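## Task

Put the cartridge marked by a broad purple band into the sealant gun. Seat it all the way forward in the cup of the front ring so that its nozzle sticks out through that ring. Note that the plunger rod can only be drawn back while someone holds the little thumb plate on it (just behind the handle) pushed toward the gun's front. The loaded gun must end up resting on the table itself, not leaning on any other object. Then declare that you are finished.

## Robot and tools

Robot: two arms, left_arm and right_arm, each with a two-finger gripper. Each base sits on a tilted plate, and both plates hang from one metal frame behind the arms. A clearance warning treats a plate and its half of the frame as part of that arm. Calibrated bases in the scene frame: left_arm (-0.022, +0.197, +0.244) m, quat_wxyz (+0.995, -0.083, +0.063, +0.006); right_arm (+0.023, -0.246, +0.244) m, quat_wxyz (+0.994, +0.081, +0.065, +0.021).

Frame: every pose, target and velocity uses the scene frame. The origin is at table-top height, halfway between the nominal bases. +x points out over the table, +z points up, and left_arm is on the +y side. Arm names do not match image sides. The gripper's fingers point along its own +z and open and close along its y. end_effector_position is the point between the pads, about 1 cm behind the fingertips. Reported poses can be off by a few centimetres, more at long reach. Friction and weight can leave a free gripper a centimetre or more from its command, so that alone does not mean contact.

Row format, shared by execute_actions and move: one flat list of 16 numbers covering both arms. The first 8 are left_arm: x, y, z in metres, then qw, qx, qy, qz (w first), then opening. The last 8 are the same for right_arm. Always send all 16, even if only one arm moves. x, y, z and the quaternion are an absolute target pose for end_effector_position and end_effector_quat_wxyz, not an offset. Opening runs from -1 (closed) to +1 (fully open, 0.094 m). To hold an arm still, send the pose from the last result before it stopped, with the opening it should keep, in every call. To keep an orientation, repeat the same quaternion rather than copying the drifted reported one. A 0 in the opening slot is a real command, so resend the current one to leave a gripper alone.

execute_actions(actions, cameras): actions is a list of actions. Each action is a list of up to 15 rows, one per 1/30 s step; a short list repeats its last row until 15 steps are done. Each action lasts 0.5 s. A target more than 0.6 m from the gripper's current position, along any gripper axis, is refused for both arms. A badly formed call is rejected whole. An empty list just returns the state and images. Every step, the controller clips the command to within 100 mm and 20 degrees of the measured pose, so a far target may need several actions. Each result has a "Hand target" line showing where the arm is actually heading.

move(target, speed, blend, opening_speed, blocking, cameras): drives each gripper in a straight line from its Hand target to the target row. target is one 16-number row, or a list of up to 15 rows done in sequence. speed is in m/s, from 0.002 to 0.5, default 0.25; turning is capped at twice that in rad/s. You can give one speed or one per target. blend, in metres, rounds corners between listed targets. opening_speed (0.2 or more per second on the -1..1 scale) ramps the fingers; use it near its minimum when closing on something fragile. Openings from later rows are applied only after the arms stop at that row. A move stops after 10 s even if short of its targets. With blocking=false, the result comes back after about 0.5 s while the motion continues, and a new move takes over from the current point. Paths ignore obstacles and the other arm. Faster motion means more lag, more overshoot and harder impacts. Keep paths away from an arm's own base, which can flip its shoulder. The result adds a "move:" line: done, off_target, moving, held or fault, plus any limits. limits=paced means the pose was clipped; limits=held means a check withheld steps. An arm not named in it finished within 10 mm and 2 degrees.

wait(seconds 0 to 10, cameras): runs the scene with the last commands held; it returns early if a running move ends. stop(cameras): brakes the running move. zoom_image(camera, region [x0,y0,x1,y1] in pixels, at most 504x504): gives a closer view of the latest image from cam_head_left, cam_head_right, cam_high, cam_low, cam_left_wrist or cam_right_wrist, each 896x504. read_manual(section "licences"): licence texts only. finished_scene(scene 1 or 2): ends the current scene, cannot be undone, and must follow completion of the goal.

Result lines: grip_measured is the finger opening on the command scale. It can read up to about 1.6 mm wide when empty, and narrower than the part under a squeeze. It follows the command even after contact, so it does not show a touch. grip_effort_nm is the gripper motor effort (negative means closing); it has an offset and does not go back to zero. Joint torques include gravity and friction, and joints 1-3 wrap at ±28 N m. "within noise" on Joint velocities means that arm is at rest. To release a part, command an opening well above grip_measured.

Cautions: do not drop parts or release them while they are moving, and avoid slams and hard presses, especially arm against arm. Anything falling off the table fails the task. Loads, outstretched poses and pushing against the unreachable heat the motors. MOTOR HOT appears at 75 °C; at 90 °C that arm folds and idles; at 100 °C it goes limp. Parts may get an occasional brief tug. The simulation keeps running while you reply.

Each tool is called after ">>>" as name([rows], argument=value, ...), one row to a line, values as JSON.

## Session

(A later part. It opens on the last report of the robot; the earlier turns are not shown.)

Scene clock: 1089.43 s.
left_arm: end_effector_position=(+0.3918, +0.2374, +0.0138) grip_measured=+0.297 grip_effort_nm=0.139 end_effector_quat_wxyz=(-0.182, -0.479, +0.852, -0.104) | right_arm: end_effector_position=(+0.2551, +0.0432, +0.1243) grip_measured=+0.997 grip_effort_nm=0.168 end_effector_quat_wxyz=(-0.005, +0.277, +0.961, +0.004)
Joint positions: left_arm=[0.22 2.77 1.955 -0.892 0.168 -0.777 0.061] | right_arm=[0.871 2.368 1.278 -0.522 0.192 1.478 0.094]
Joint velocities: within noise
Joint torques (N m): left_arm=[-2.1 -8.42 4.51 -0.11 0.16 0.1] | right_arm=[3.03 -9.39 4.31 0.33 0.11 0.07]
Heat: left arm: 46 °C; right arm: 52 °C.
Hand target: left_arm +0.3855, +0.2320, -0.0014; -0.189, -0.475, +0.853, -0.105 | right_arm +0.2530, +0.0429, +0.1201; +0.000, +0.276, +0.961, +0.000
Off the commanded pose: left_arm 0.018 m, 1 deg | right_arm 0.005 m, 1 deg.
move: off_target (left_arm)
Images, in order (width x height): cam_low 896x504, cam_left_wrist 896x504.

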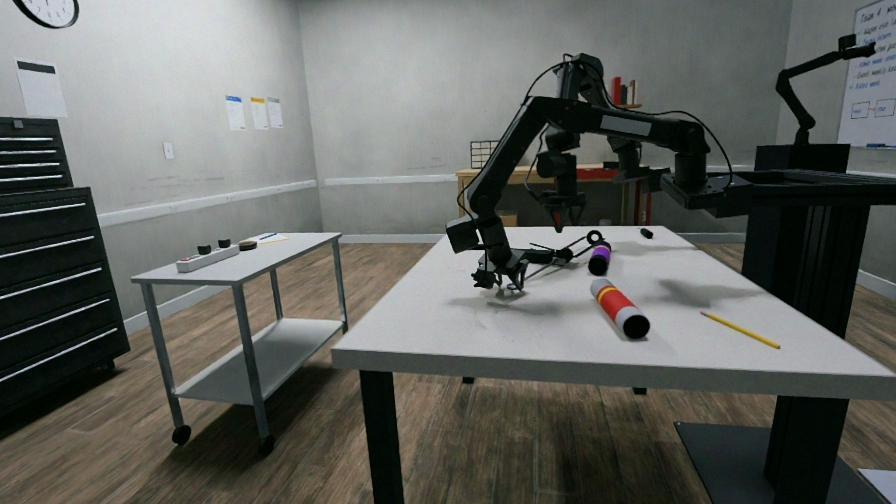

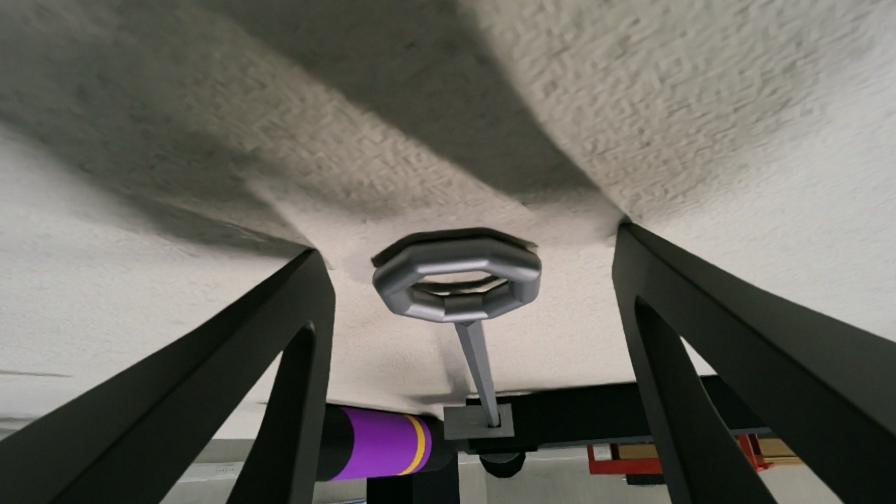

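>>> move([
  [0.3905,0.236,0.008,0.1887,0.4746,-0.8528,0.105,0.29,0.253,0.043,0.12,0,0.2756,0.9613,0,1.0],
  [0.3905,0.236,0.008,0.1887,0.4746,-0.8528,0.105,-0.5,0.253,0.043,0.12,0,0.2756,0.9613,0,1.0],
], speed=[0.05,0.05], opening_speed=0.4, cameras=["cam_left_wrist","cam_low"])

Scene clock: 1095.33 s.
left_arm: end_effector_position=(+0.3946, +0.2390, +0.0172) grip_measured=-0.496 grip_effort_nm=-0.193 end_effector_quat_wxyz=(-0.182, -0.478, +0.853, -0.103) | right_arm: end_effector_position=(+0.2552, +0.0433, +0.1243) grip_measured=+0.997 grip_effort_nm=0.168 end_effector_quat_wxyz=(-0.005, +0.277, +0.961, +0.004)
Joint positions: left_arm=[0.221 2.77 1.974 -0.911 0.167 -0.775 0.024] | right_arm=[0.871 2.368 1.278 -0.521 0.192 1.478 0.094]
Joint velocities: within noise
Joint torques (N m): left_arm=[-1.98 -9.33 5.05 -0.22 0.18 0.13] | right_arm=[2.93 -9.32 4.34 0.35 0.1 0.06]
Heat: left arm: 45 °C; right arm: 52 °C.
Hand target: left_arm +0.3902, +0.2359, +0.0082; -0.189, -0.475, +0.853, -0.105 | right_arm +0.2531, +0.0430, +0.1201; +0.000, +0.276, +0.961, +0.000
Off the commanded pose: left_arm 0.011 m, 1 deg | right_arm 0.005 m, 1 deg.
move: off_target (left_arm)
Images, in order (width x height): cam_low 896x504, cam_left_wrist 896x504.

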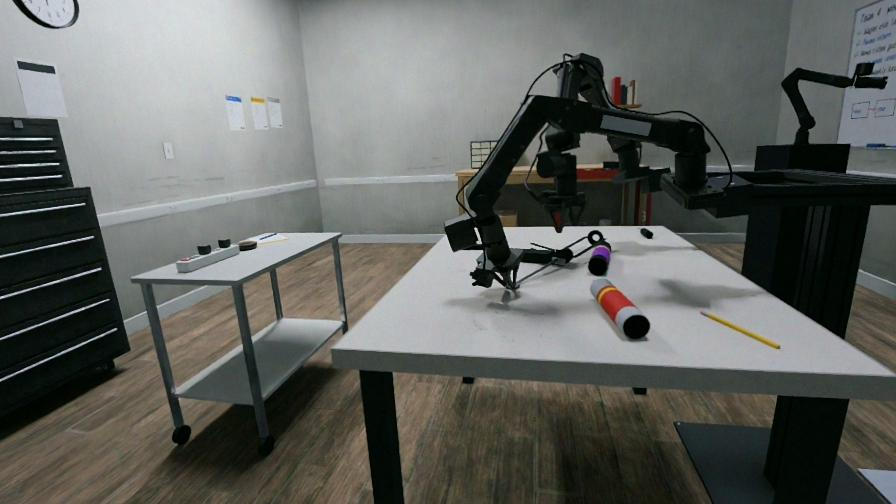

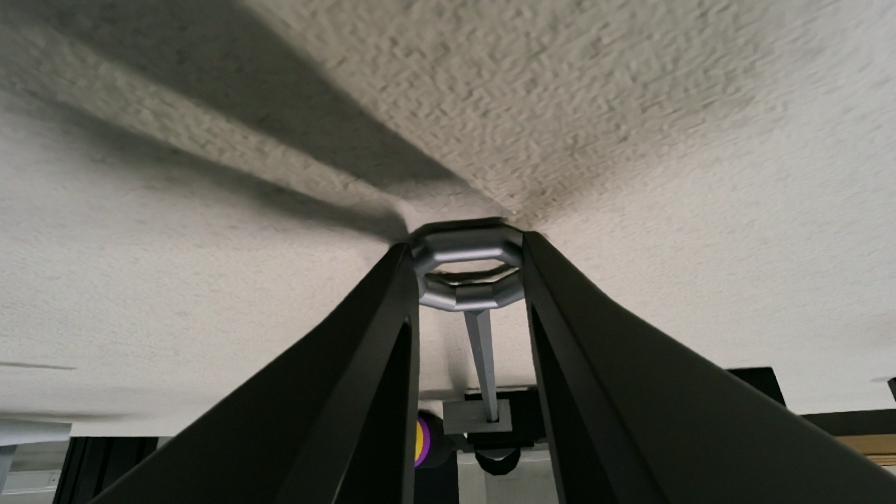

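>>> move([
  [0.3905,0.236,0.018,0.1887,0.4746,-0.8528,0.105,0.2,0.253,0.043,0.12,0,0.2756,0.9613,0,1.0],
  [0.389,0.2345,0.04,0,0.4863,-0.8738,0,0.2,0.253,0.043,0.12,0,0.2756,0.9613,0,1.0],
  [0.389,0.2345,0.011,0,0.4863,-0.8738,0,0.2,0.253,0.043,0.12,0,0.2756,0.9613,0,1.0],
], speed=[0.08,0.08,0.05], cameras=["cam_left_wrist","cam_low"])

Scene clock: 1111.73 s.
left_arm: end_effector_position=(+0.3860, +0.2355, +0.0190) grip_measured=+0.198 grip_effort_nm=0.134 end_effector_quat_wxyz=(-0.005, -0.486, +0.874, -0.003) | right_arm: end_effector_position=(+0.2552, +0.0433, +0.1243) grip_measured=+0.997 grip_effort_nm=0.164 end_effector_quat_wxyz=(-0.005, +0.277, +0.961, +0.004)
Joint positions: left_arm=[0.092 2.53 1.447 -0.352 -0.143 -0.903 0.056] | right_arm=[0.871 2.368 1.278 -0.521 0.192 1.478 0.094]
Joint velocities: within noise
Joint torques (N m): left_arm=[-2.4 -7.97 5.19 0.42 -0.11 -0.02] | right_arm=[2.95 -9.33 4.34 0.33 0.12 0.06]
Heat: left arm: 46 °C; right arm: 52 °C.
Hand target: left_arm +0.3887, +0.2344, +0.0112; +0.000, -0.486, +0.874, +0.000 | right_arm +0.2530, +0.0429, +0.1201; +0.000, +0.276, +0.961, +0.000
Off the commanded pose: left_arm 0.009 m, 1 deg | right_arm 0.005 m, 1 deg.
move: done
Images, in order (width x height): cam_low 896x504, cam_left_wrist 896x504.

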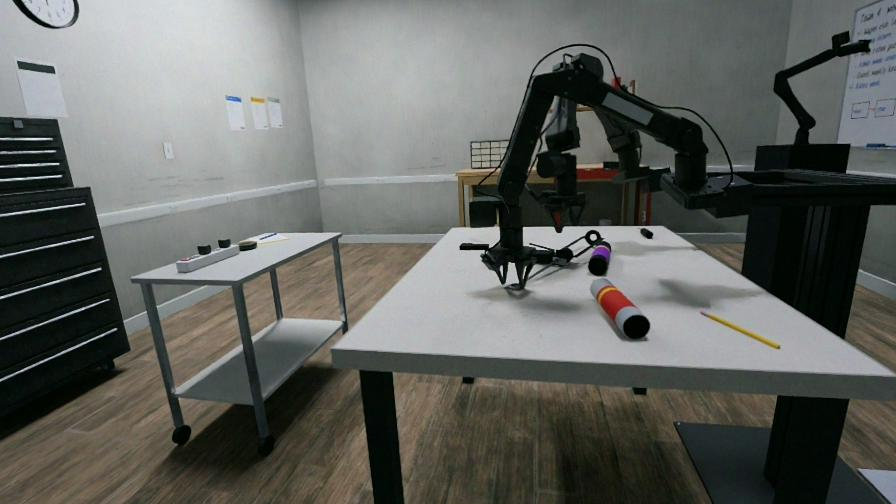

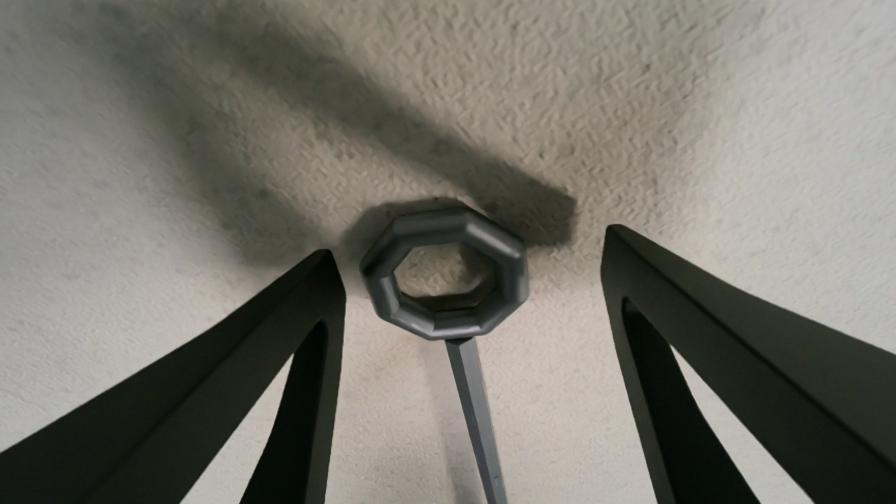

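>>> move(target=[0.3833,0.2311,0.001,0,0.4863,-0.8738,0,0.2,0.253,0.043,0.12,0,0.2756,0.9613,0,1.0], speed=[0.05], cameras=["cam_left_wrist","cam_low"])

Scene clock: 1116.53 s.
left_arm: end_effector_position=(+0.3878, +0.2350, +0.0129) grip_measured=+0.198 grip_effort_nm=0.129 end_effector_quat_wxyz=(+0.002, -0.487, +0.873, -0.005) | right_arm: end_effector_position=(+0.2552, +0.0433, +0.1243) grip_measured=+0.997 grip_effort_nm=0.168 end_effector_quat_wxyz=(-0.005, +0.277, +0.961, +0.004)
Joint positions: left_arm=[0.092 2.547 1.447 -0.322 -0.144 -0.903 0.056] | right_arm=[0.871 2.368 1.278 -0.521 0.192 1.478 0.094]
Joint velocities: within noise
Joint torques (N m): left_arm=[-2.63 -7.73 3.54 0.5 -0.1 -0.01] | right_arm=[2.96 -9.32 4.38 0.33 0.11 0.07]
Heat: left arm: 45 °C; right arm: 52 °C.
Hand target: left_arm +0.3830, +0.2312, +0.0015; +0.000, -0.486, +0.874, +0.000 | right_arm +0.2530, +0.0429, +0.1201; +0.000, +0.275, +0.961, +0.000
Off the commanded pose: left_arm 0.013 m, 1 deg | right_arm 0.005 m, 1 deg.
move: off_target (left_arm)
Images, in order (width x height): cam_low 896x504, cam_left_wrist 896x504.

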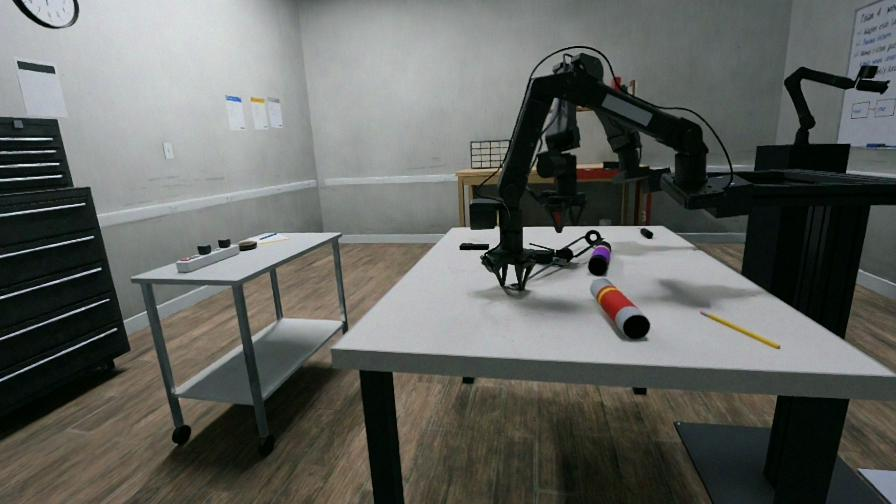

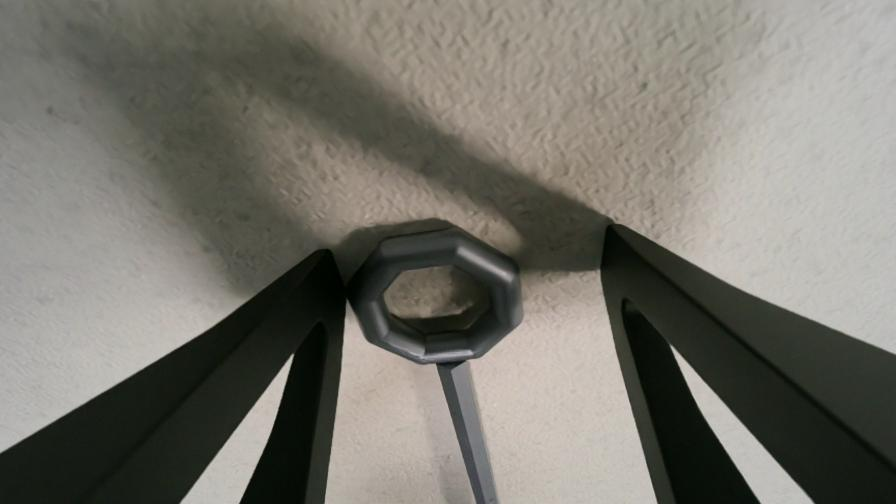

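>>> move([
  [0.3823,0.2298,0.03,0,0.4863,-0.8738,0,0.2,0.253,0.043,0.12,0,0.2756,0.9613,0,1.0],
  [0.3823,0.2298,0.005,0,0.4863,-0.8738,0,0.2,0.253,0.043,0.12,0,0.2756,0.9613,0,1.0],
], speed=[0.08,0.05], cameras=["cam_left_wrist","cam_low"])

Scene clock: 1120.77 s.
left_arm: end_effector_position=(+0.3789, +0.2325, +0.0126) grip_measured=+0.198 grip_effort_nm=0.134 end_effector_quat_wxyz=(-0.005, -0.487, +0.873, +0.000) | right_arm: end_effector_position=(+0.2552, +0.0433, +0.1243) grip_measured=+0.997 grip_effort_nm=0.173 end_effector_quat_wxyz=(-0.005, +0.277, +0.961, +0.004)
Joint positions: left_arm=[0.087 2.538 1.419 -0.318 -0.148 -0.909 0.056] | right_arm=[0.871 2.368 1.278 -0.521 0.192 1.478 0.094]
Joint velocities: within noise
Joint torques (N m): left_arm=[-2.55 -7.95 5.07 0.39 -0.04 -0.04] | right_arm=[3 -9.36 4.41 0.34 0.11 0.06]
Heat: left arm: 45 °C; right arm: 52 °C.
Hand target: left_arm +0.3821, +0.2299, +0.0053; +0.000, -0.486, +0.874, +0.000 | right_arm +0.2530, +0.0430, +0.1201; +0.000, +0.276, +0.961, +0.000
Off the commanded pose: left_arm 0.009 m, 1 deg | right_arm 0.005 m, 1 deg.
move: done
Images, in order (width x height): cam_low 896x504, cam_left_wrist 896x504.

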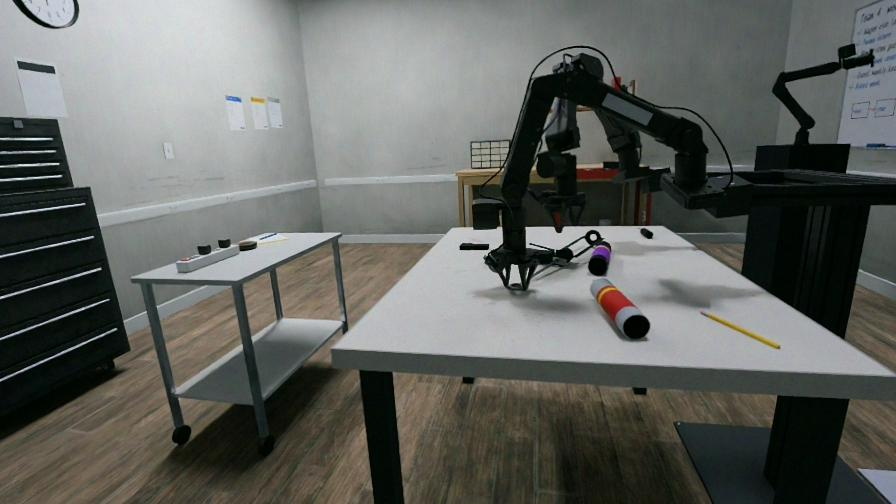

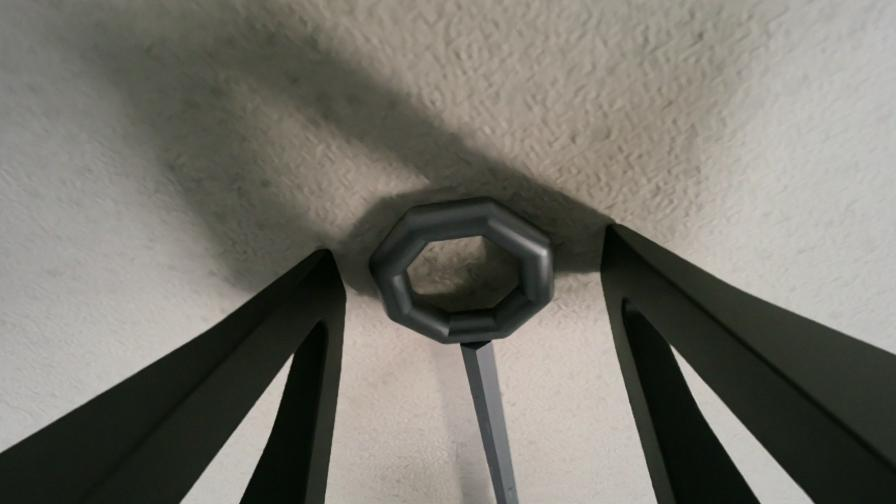

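>>> move(target=[0.3823,0.2298,0.005,0,0.4863,-0.8738,0,-0.5,0.253,0.043,0.12,0,0.2756,0.9613,0,1.0], speed=[0.05], opening_speed=0.3, cameras=["cam_left_wrist","cam_low"])

Scene clock: 1127.13 s.
left_arm: end_effector_position=(+0.3808, +0.2325, +0.0126) grip_measured=-0.251 grip_effort_nm=-1.023 end_effector_quat_wxyz=(-0.002, -0.487, +0.873, -0.002) | right_arm: end_effector_position=(+0.2552, +0.0433, +0.1243) grip_measured=+0.997 grip_effort_nm=0.168 end_effector_quat_wxyz=(-0.005, +0.277, +0.961, +0.004)
Joint positions: left_arm=[0.087 2.538 1.419 -0.311 -0.147 -0.909 0.035] | right_arm=[0.871 2.368 1.278 -0.521 0.192 1.478 0.094]
Joint velocities: within noise
Joint torques (N m): left_arm=[-2.59 -8.01 5.12 0.33 -0.07 -0.04] | right_arm=[2.96 -9.35 4.33 0.33 0.12 0.05]
Heat: left arm: 45 °C; right arm: 52 °C.
Hand target: left_arm +0.3822, +0.2299, +0.0052; +0.000, -0.486, +0.874, +0.000 | right_arm +0.2530, +0.0429, +0.1201; +0.000, +0.275, +0.961, +0.000
Off the commanded pose: left_arm 0.008 m, 0 deg | right_arm 0.005 m, 1 deg.
move: done
Images, in order (width x height): cam_low 896x504, cam_left_wrist 896x504.

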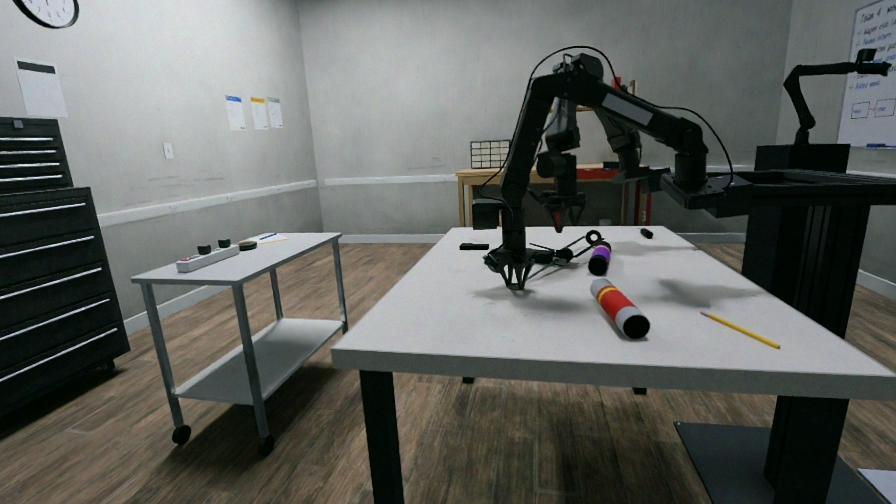

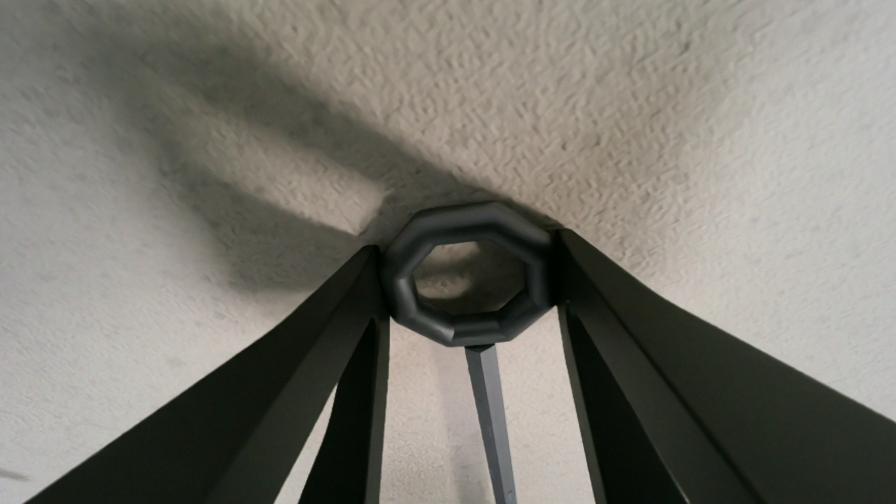

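>>> move([
  [0.3823,0.2298,0.005,0,0.4863,-0.8738,0,-0.5,0.300,0.063,0.13,0.1509,0.4873,-0.856,0.0859,-0.7],
], speed=[0.15])

Scene clock: 1144.03 s.
left_arm: end_effector_position=(+0.3808, +0.2325, +0.0126) grip_measured=-0.251 grip_effort_nm=-1.028 end_effector_quat_wxyz=(-0.002, -0.487, +0.873, -0.002) | right_arm: end_effector_position=(+0.2943, +0.0653, +0.1306) grip_measured=-0.697 grip_effort_nm=-0.120 end_effector_quat_wxyz=(-0.125, -0.383, +0.913, -0.064)
Joint positions: left_arm=[0.087 2.538 1.419 -0.311 -0.147 -0.909 0.035] | right_arm=[0.833 2.732 2.019 -1.182 0.195 0.142 0.014]
Joint velocities: within noise
Joint torques (N m): left_arm=[-2.62 -7.95 5.3 0.35 -0.07 -0.03] | right_arm=[2.96 -13.23 5.12 -0.34 -0.01 0.03]
Heat: left arm: 45 °C; right arm: 53 °C.
Hand target: left_arm +0.3821, +0.2299, +0.0052; +0.000, -0.486, +0.874, +0.000 | right_arm +0.2940, +0.0650, +0.1307; -0.125, -0.382, +0.913, -0.064
Off the commanded pose: left_arm 0.008 m, 0 deg | right_arm 0.006 m, 14 deg.
move: held (right_arm; a check stopped the path); limits=held
pose unreachable (right arm): on one or more control steps of this call, first in action 0 (counted from 0), this arm could not follow its commanded pose, so it was not sent that pose on those steps. It may still have moved: this result reports where it is.
cause: moving toward the commanded pose would bring a part of the arm too close to another arm (this arm's wrist (the part past joint 4) and the left arm's forearm (the part past joint 3), at the place that arm is still heading or pushing toward).

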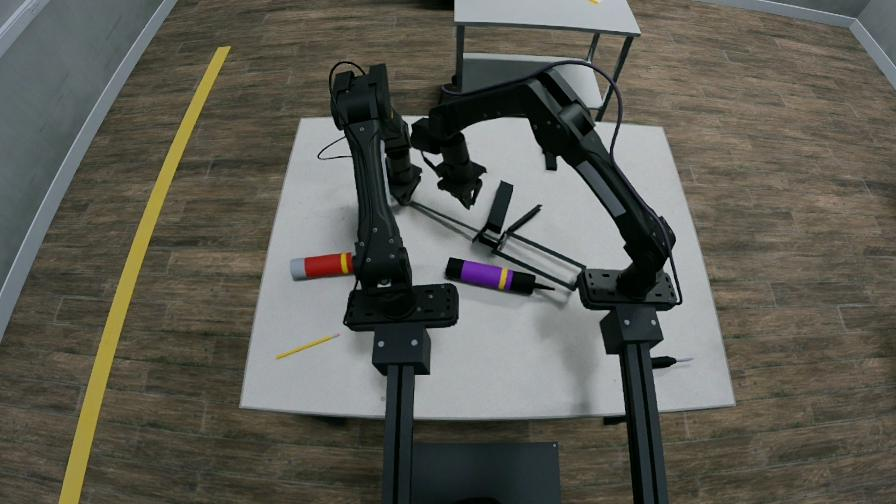

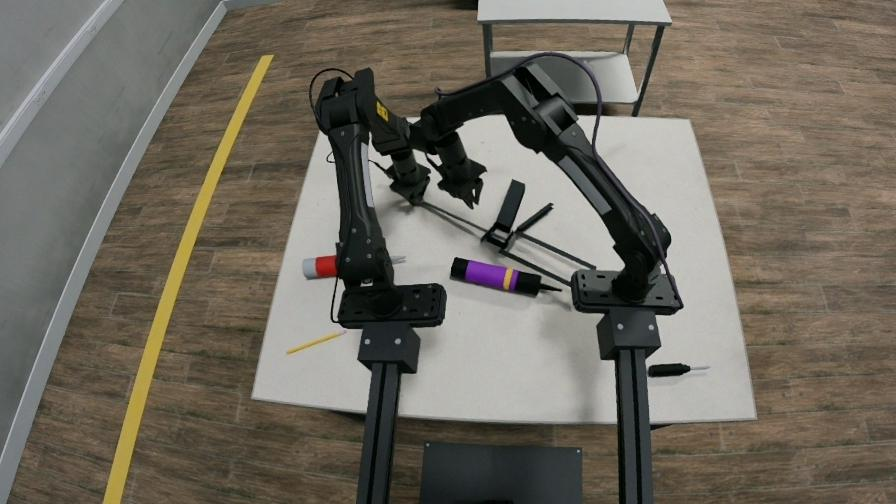

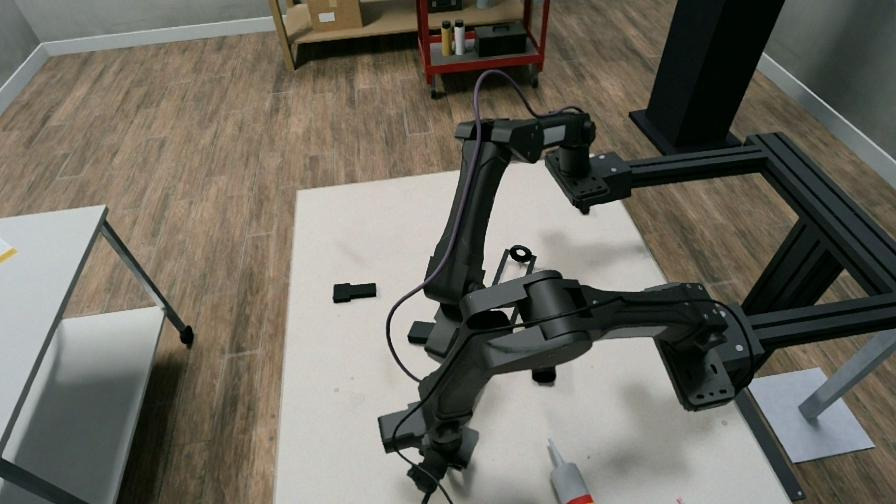

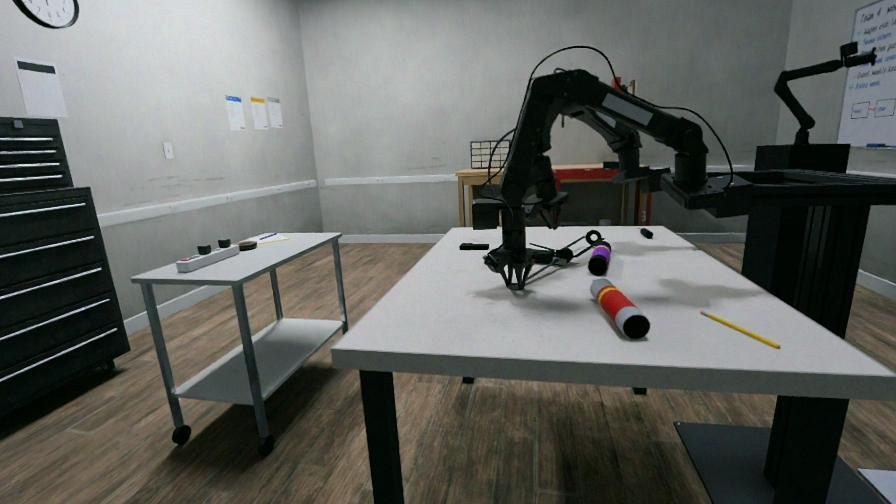

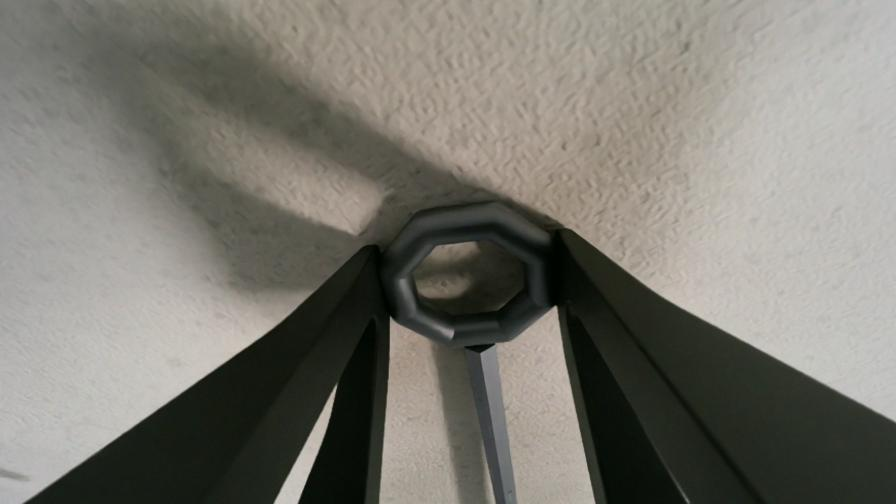

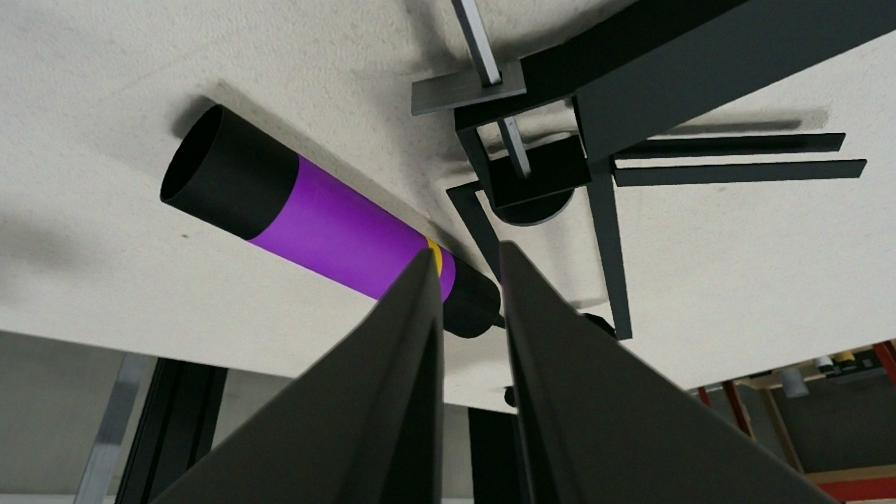

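>>> move([
  [0.3823,0.2298,0.005,0,0.4863,-0.8738,0,-0.5,0.27,0.05,0.15,0,0.2756,0.9613,0,-1.0],
  [0.3823,0.2298,0.005,0,0.4863,-0.8738,0,-0.5,0.283,0.070,0.08,0,0.2756,0.9613,0,-1.0],
], speed=[0.15,0.15])

Scene clock: 1156.73 s.
left_arm: end_effector_position=(+0.3808, +0.2325, +0.0126) grip_measured=-0.251 grip_effort_nm=-1.028 end_effector_quat_wxyz=(-0.002, -0.487, +0.873, -0.002) | right_arm: end_effector_position=(+0.2733, +0.0686, +0.0821) grip_measured=-0.993 grip_effort_nm=-0.339 end_effector_quat_wxyz=(-0.010, +0.272, +0.962, -0.004)
Joint positions: left_arm=[0.087 2.538 1.419 -0.311 -0.147 -0.909 0.035] | right_arm=[0.851 2.576 1.486 -0.537 0.189 1.451 0]
Joint velocities: within noise
Joint torques (N m): left_arm=[-2.4 -7.88 5.08 0.35 -0.05 -0.02] | right_arm=[1.73 -10.66 6.04 0.31 0.17 -0.06]
Heat: left arm: 45 °C; right arm: 57 °C.
Hand target: left_arm +0.3822, +0.2299, +0.0052; +0.000, -0.486, +0.874, +0.000 | right_arm +0.2828, +0.0698, +0.0802; +0.000, +0.276, +0.961, +0.000
Off the commanded pose: left_arm 0.008 m, 0 deg | right_arm 0.010 m, 1 deg.
move: done

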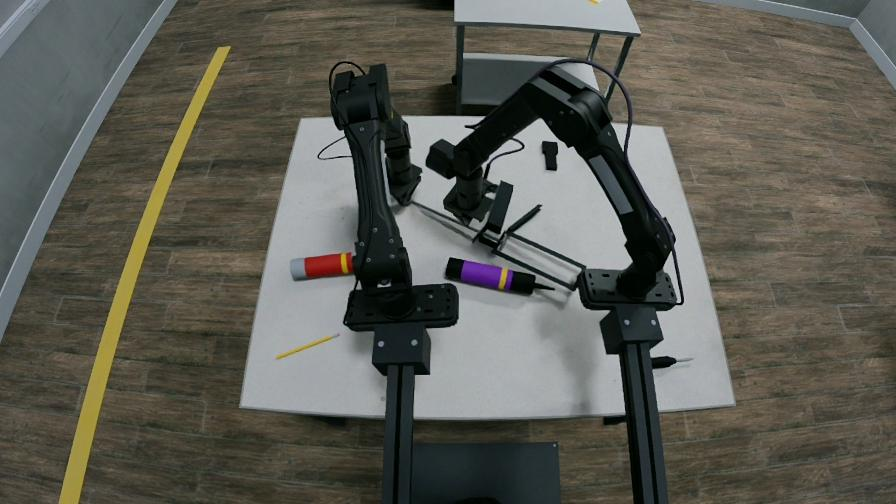

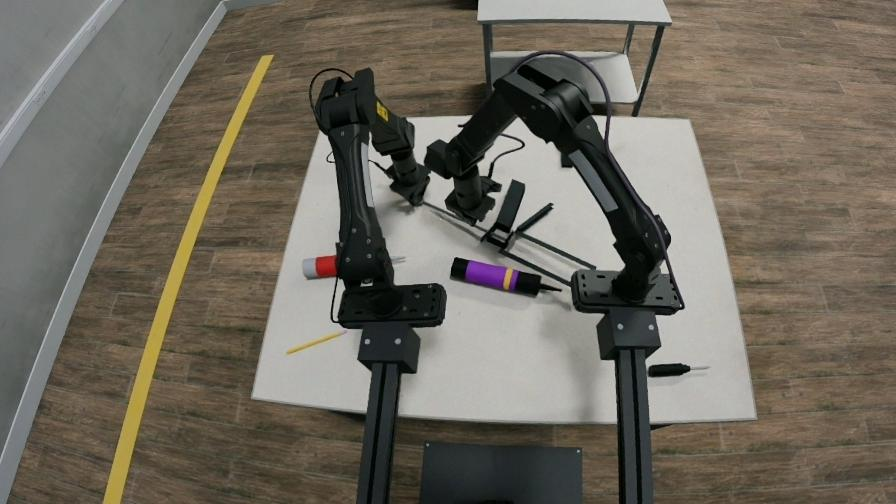

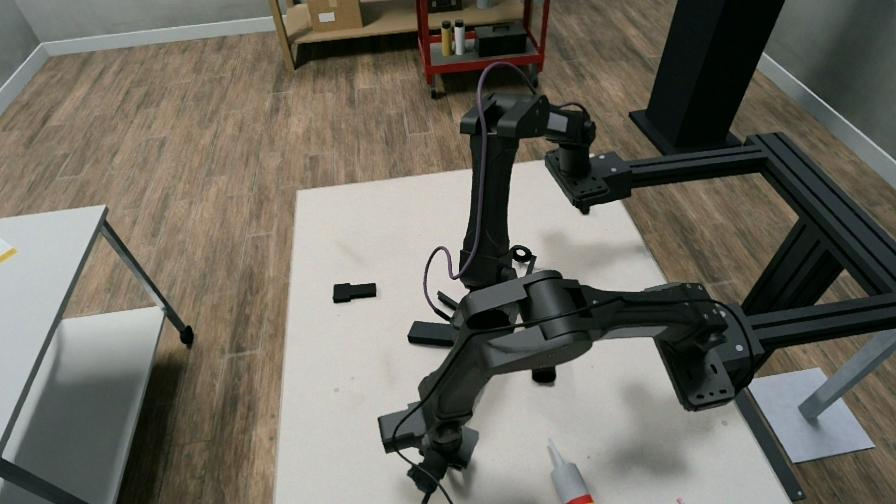

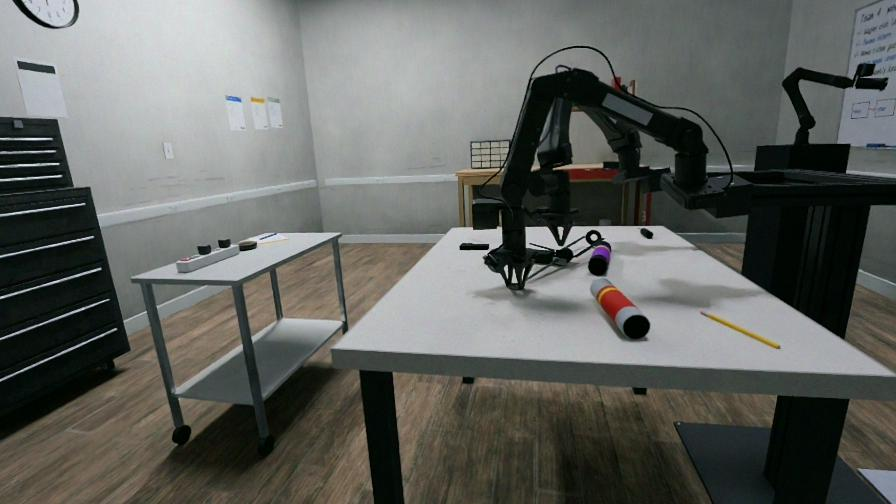

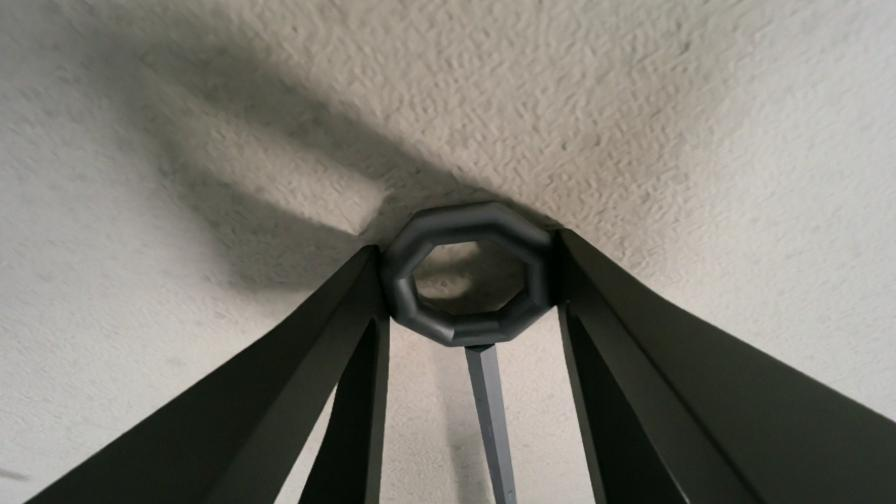

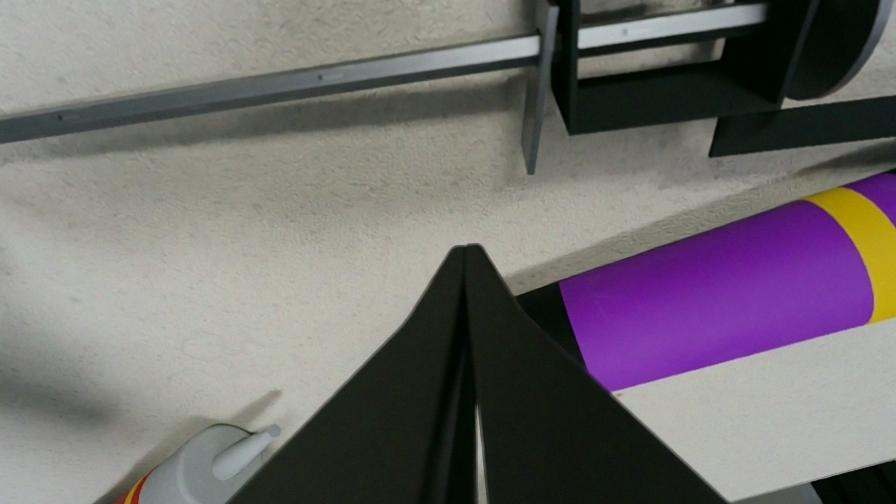

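>>> move([
  [0.3823,0.2298,0.005,0,0.4863,-0.8738,0,-0.5,0.290,0.072,0.06,0,0.2756,0.9613,0,-1.0],
  [0.3823,0.2298,0.005,0,0.4863,-0.8738,0,-0.5,0.290,0.072,0.024,0,0.2756,0.9613,0,-1.0],
], speed=[0.08,0.06], cameras=["cam_right_wrist","cam_low","cam_left_wrist"])

Scene clock: 1169.20 s.
left_arm: end_effector_position=(+0.3808, +0.2325, +0.0126) grip_measured=-0.251 grip_effort_nm=-1.028 end_effector_quat_wxyz=(-0.002, -0.487, +0.873, -0.002) | right_arm: end_effector_position=(+0.2831, +0.0713, +0.0283) grip_measured=-0.993 grip_effort_nm=-0.344 end_effector_quat_wxyz=(-0.010, +0.274, +0.962, -0.002)
Joint positions: left_arm=[0.087 2.538 1.419 -0.311 -0.147 -0.909 0.035] | right_arm=[0.81 2.742 1.572 -0.444 0.19 1.413 0]
Joint velocities: within noise
Joint torques (N m): left_arm=[-2.51 -7.9 4.94 0.37 -0.03 -0.01] | right_arm=[2.22 -10.55 5.65 0.33 0.15 -0.05]
Heat: left arm: 45 °C; right arm: 55 °C.
Hand target: left_arm +0.3822, +0.2299, +0.0052; +0.000, -0.486, +0.874, +0.000 | right_arm +0.2899, +0.0719, +0.0241; +0.000, +0.276, +0.961, +0.000
Off the commanded pose: left_arm 0.008 m, 0 deg | right_arm 0.008 m, 1 deg.
move: done
Images, in order (width x height): cam_low 896x504, cam_left_wrist 896x504, cam_right_wrist 896x504.

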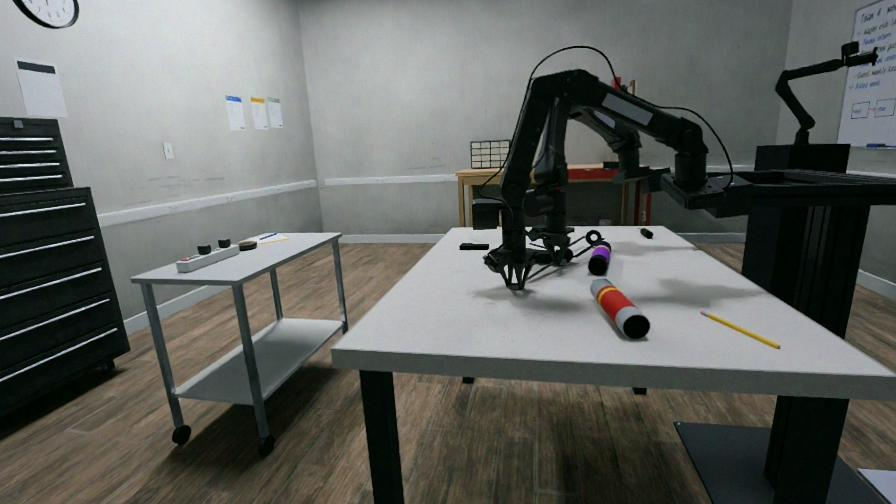

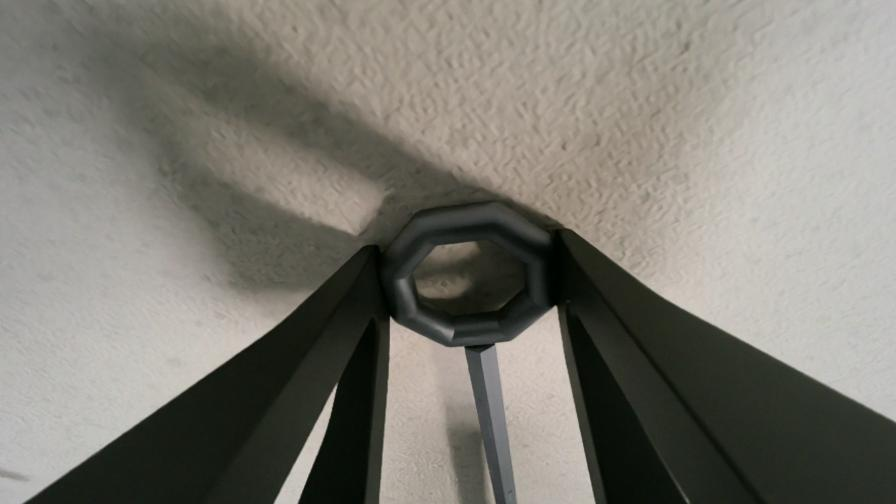

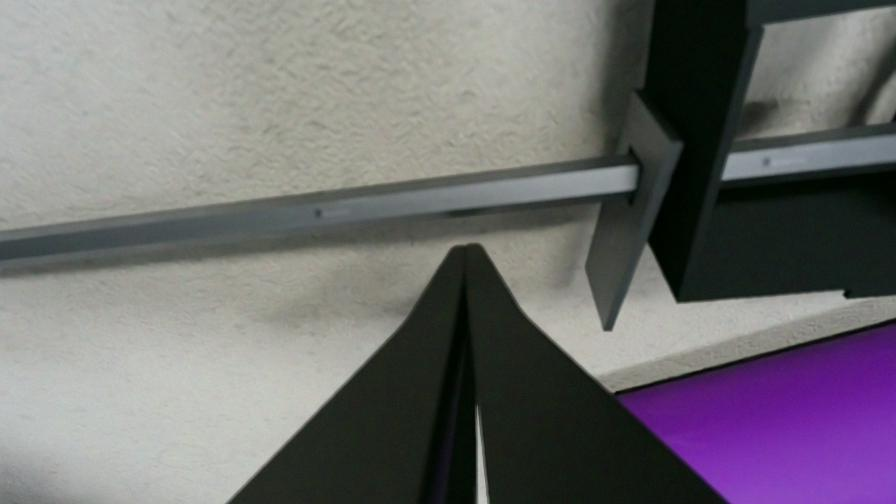

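>>> move(target=[0.3823,0.2298,0.005,0,0.4863,-0.8738,0,-0.5,0.2758,0.0475,0.024,0,0.2756,0.9613,0,-1.0], speed=0.05, cameras=["cam_right_wrist","cam_left_wrist"])

Scene clock: 1172.53 s.
left_arm: end_effector_position=(+0.3807, +0.2323, +0.0126) grip_measured=-0.252 grip_effort_nm=-1.033 end_effector_quat_wxyz=(-0.002, -0.487, +0.873, -0.003) | right_arm: end_effector_position=(+0.2696, +0.0537, +0.0152) grip_measured=-0.993 grip_effort_nm=-0.335 end_effector_quat_wxyz=(-0.006, +0.274, +0.962, +0.005)
Joint positions: left_arm=[0.087 2.538 1.419 -0.311 -0.145 -0.909 0.035] | right_arm=[0.8 2.725 1.438 -0.312 0.191 1.4 0]
Joint velocities: within noise
Joint torques (N m): left_arm=[-2.58 -7.99 4.97 0.34 -0.07 -0.02] | right_arm=[1.76 -14.12 2.55 0.07 0.16 -0.09]
Heat: left arm: 45 °C; right arm: 56 °C.
Hand target: left_arm +0.3821, +0.2299, +0.0052; +0.000, -0.486, +0.874, +0.000 | right_arm +0.2756, +0.0476, +0.0236; +0.000, +0.276, +0.961, +0.000
Off the commanded pose: left_arm 0.008 m, 0 deg | right_arm 0.012 m, 1 deg.
move: off_target (right_arm)
Images, in order (width x height): cam_left_wrist 896x504, cam_right_wrist 896x504.

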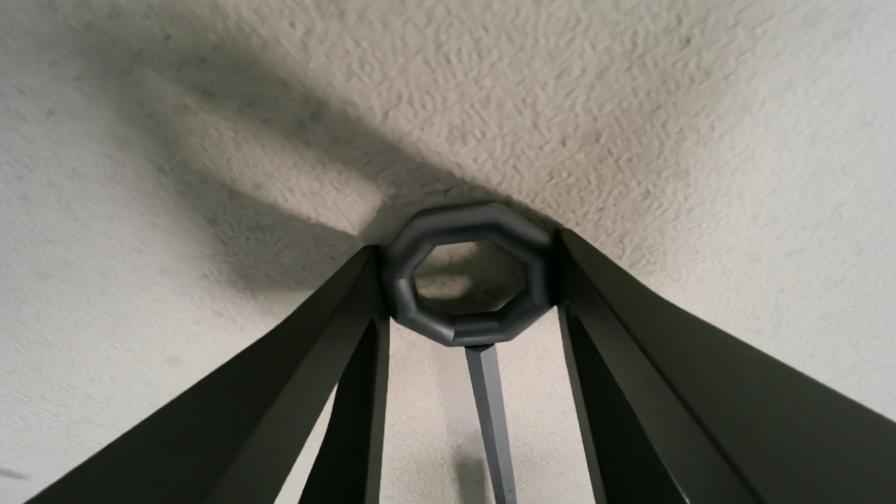

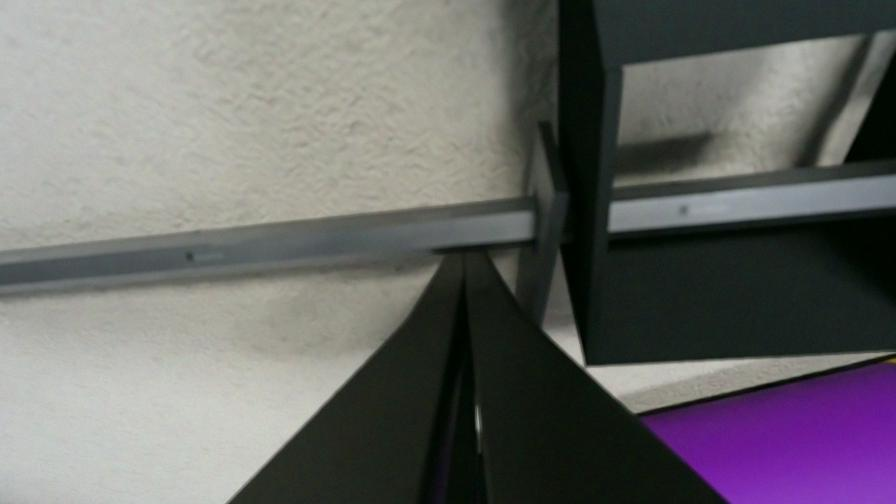

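>>> move(target=[0.3823,0.2298,0.005,0,0.4863,-0.8738,0,-0.5,0.2635,0.0295,0.033,0,0.2756,0.9613,0,-1.0], speed=0.04, cameras=["cam_right_wrist","cam_left_wrist"])

Scene clock: 1176.47 s.
left_arm: end_effector_position=(+0.3807, +0.2323, +0.0126) grip_measured=-0.252 grip_effort_nm=-1.033 end_effector_quat_wxyz=(-0.002, -0.487, +0.873, -0.003) | right_arm: end_effector_position=(+0.2704, +0.0489, +0.0289) grip_measured=-0.993 grip_effort_nm=-0.335 end_effector_quat_wxyz=(+0.007, +0.280, +0.959, +0.032)
Joint positions: left_arm=[0.087 2.538 1.419 -0.311 -0.145 -0.909 0.035] | right_arm=[0.797 2.644 1.319 -0.21 0.191 1.398 0]
Joint velocities: within noise
Joint torques (N m): left_arm=[-2.51 -7.91 5.16 0.36 -0.09 -0.02] | right_arm=[1.68 -12.98 1.78 -0.29 0.17 -0.07]
Heat: left arm: 45 °C; right arm: 58 °C.
Hand target: left_arm +0.3821, +0.2299, +0.0052; +0.000, -0.486, +0.874, +0.000 | right_arm +0.2636, +0.0302, +0.0326; +0.000, +0.275, +0.961, +0.001
Off the commanded pose: left_arm 0.008 m, 0 deg | right_arm 0.021 m, 4 deg.
move: off_target (right_arm)
Images, in order (width x height): cam_left_wrist 896x504, cam_right_wrist 896x504.

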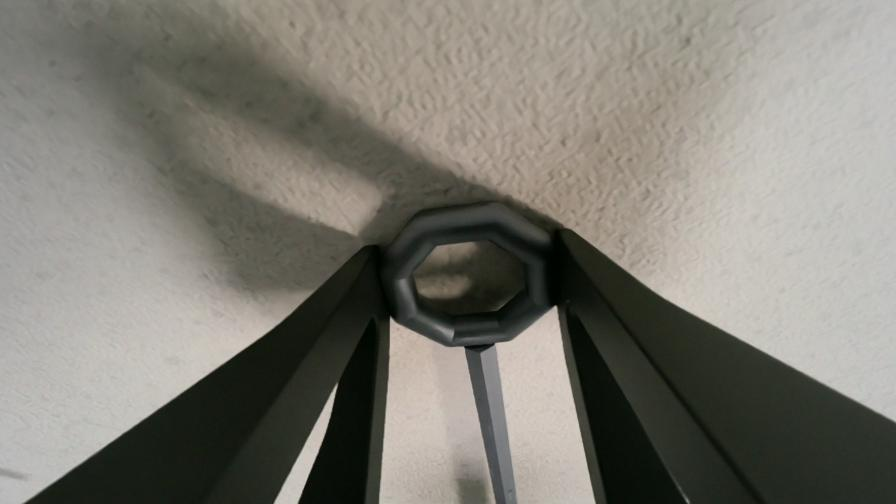

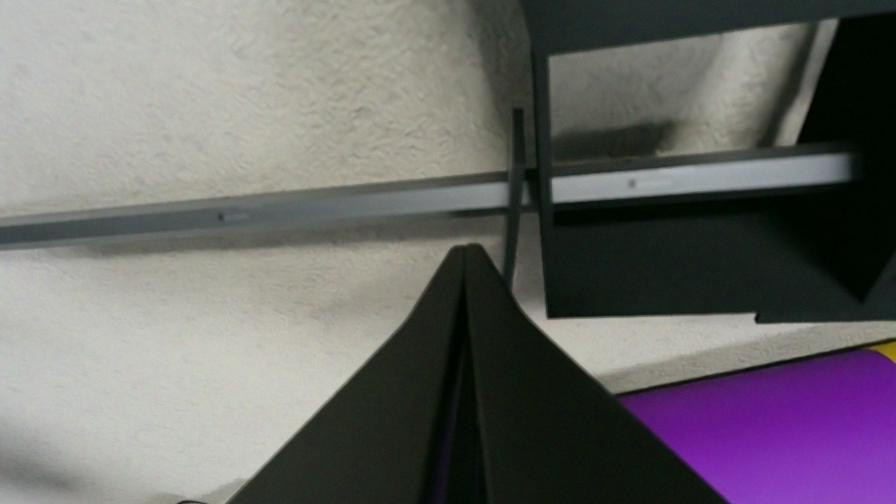

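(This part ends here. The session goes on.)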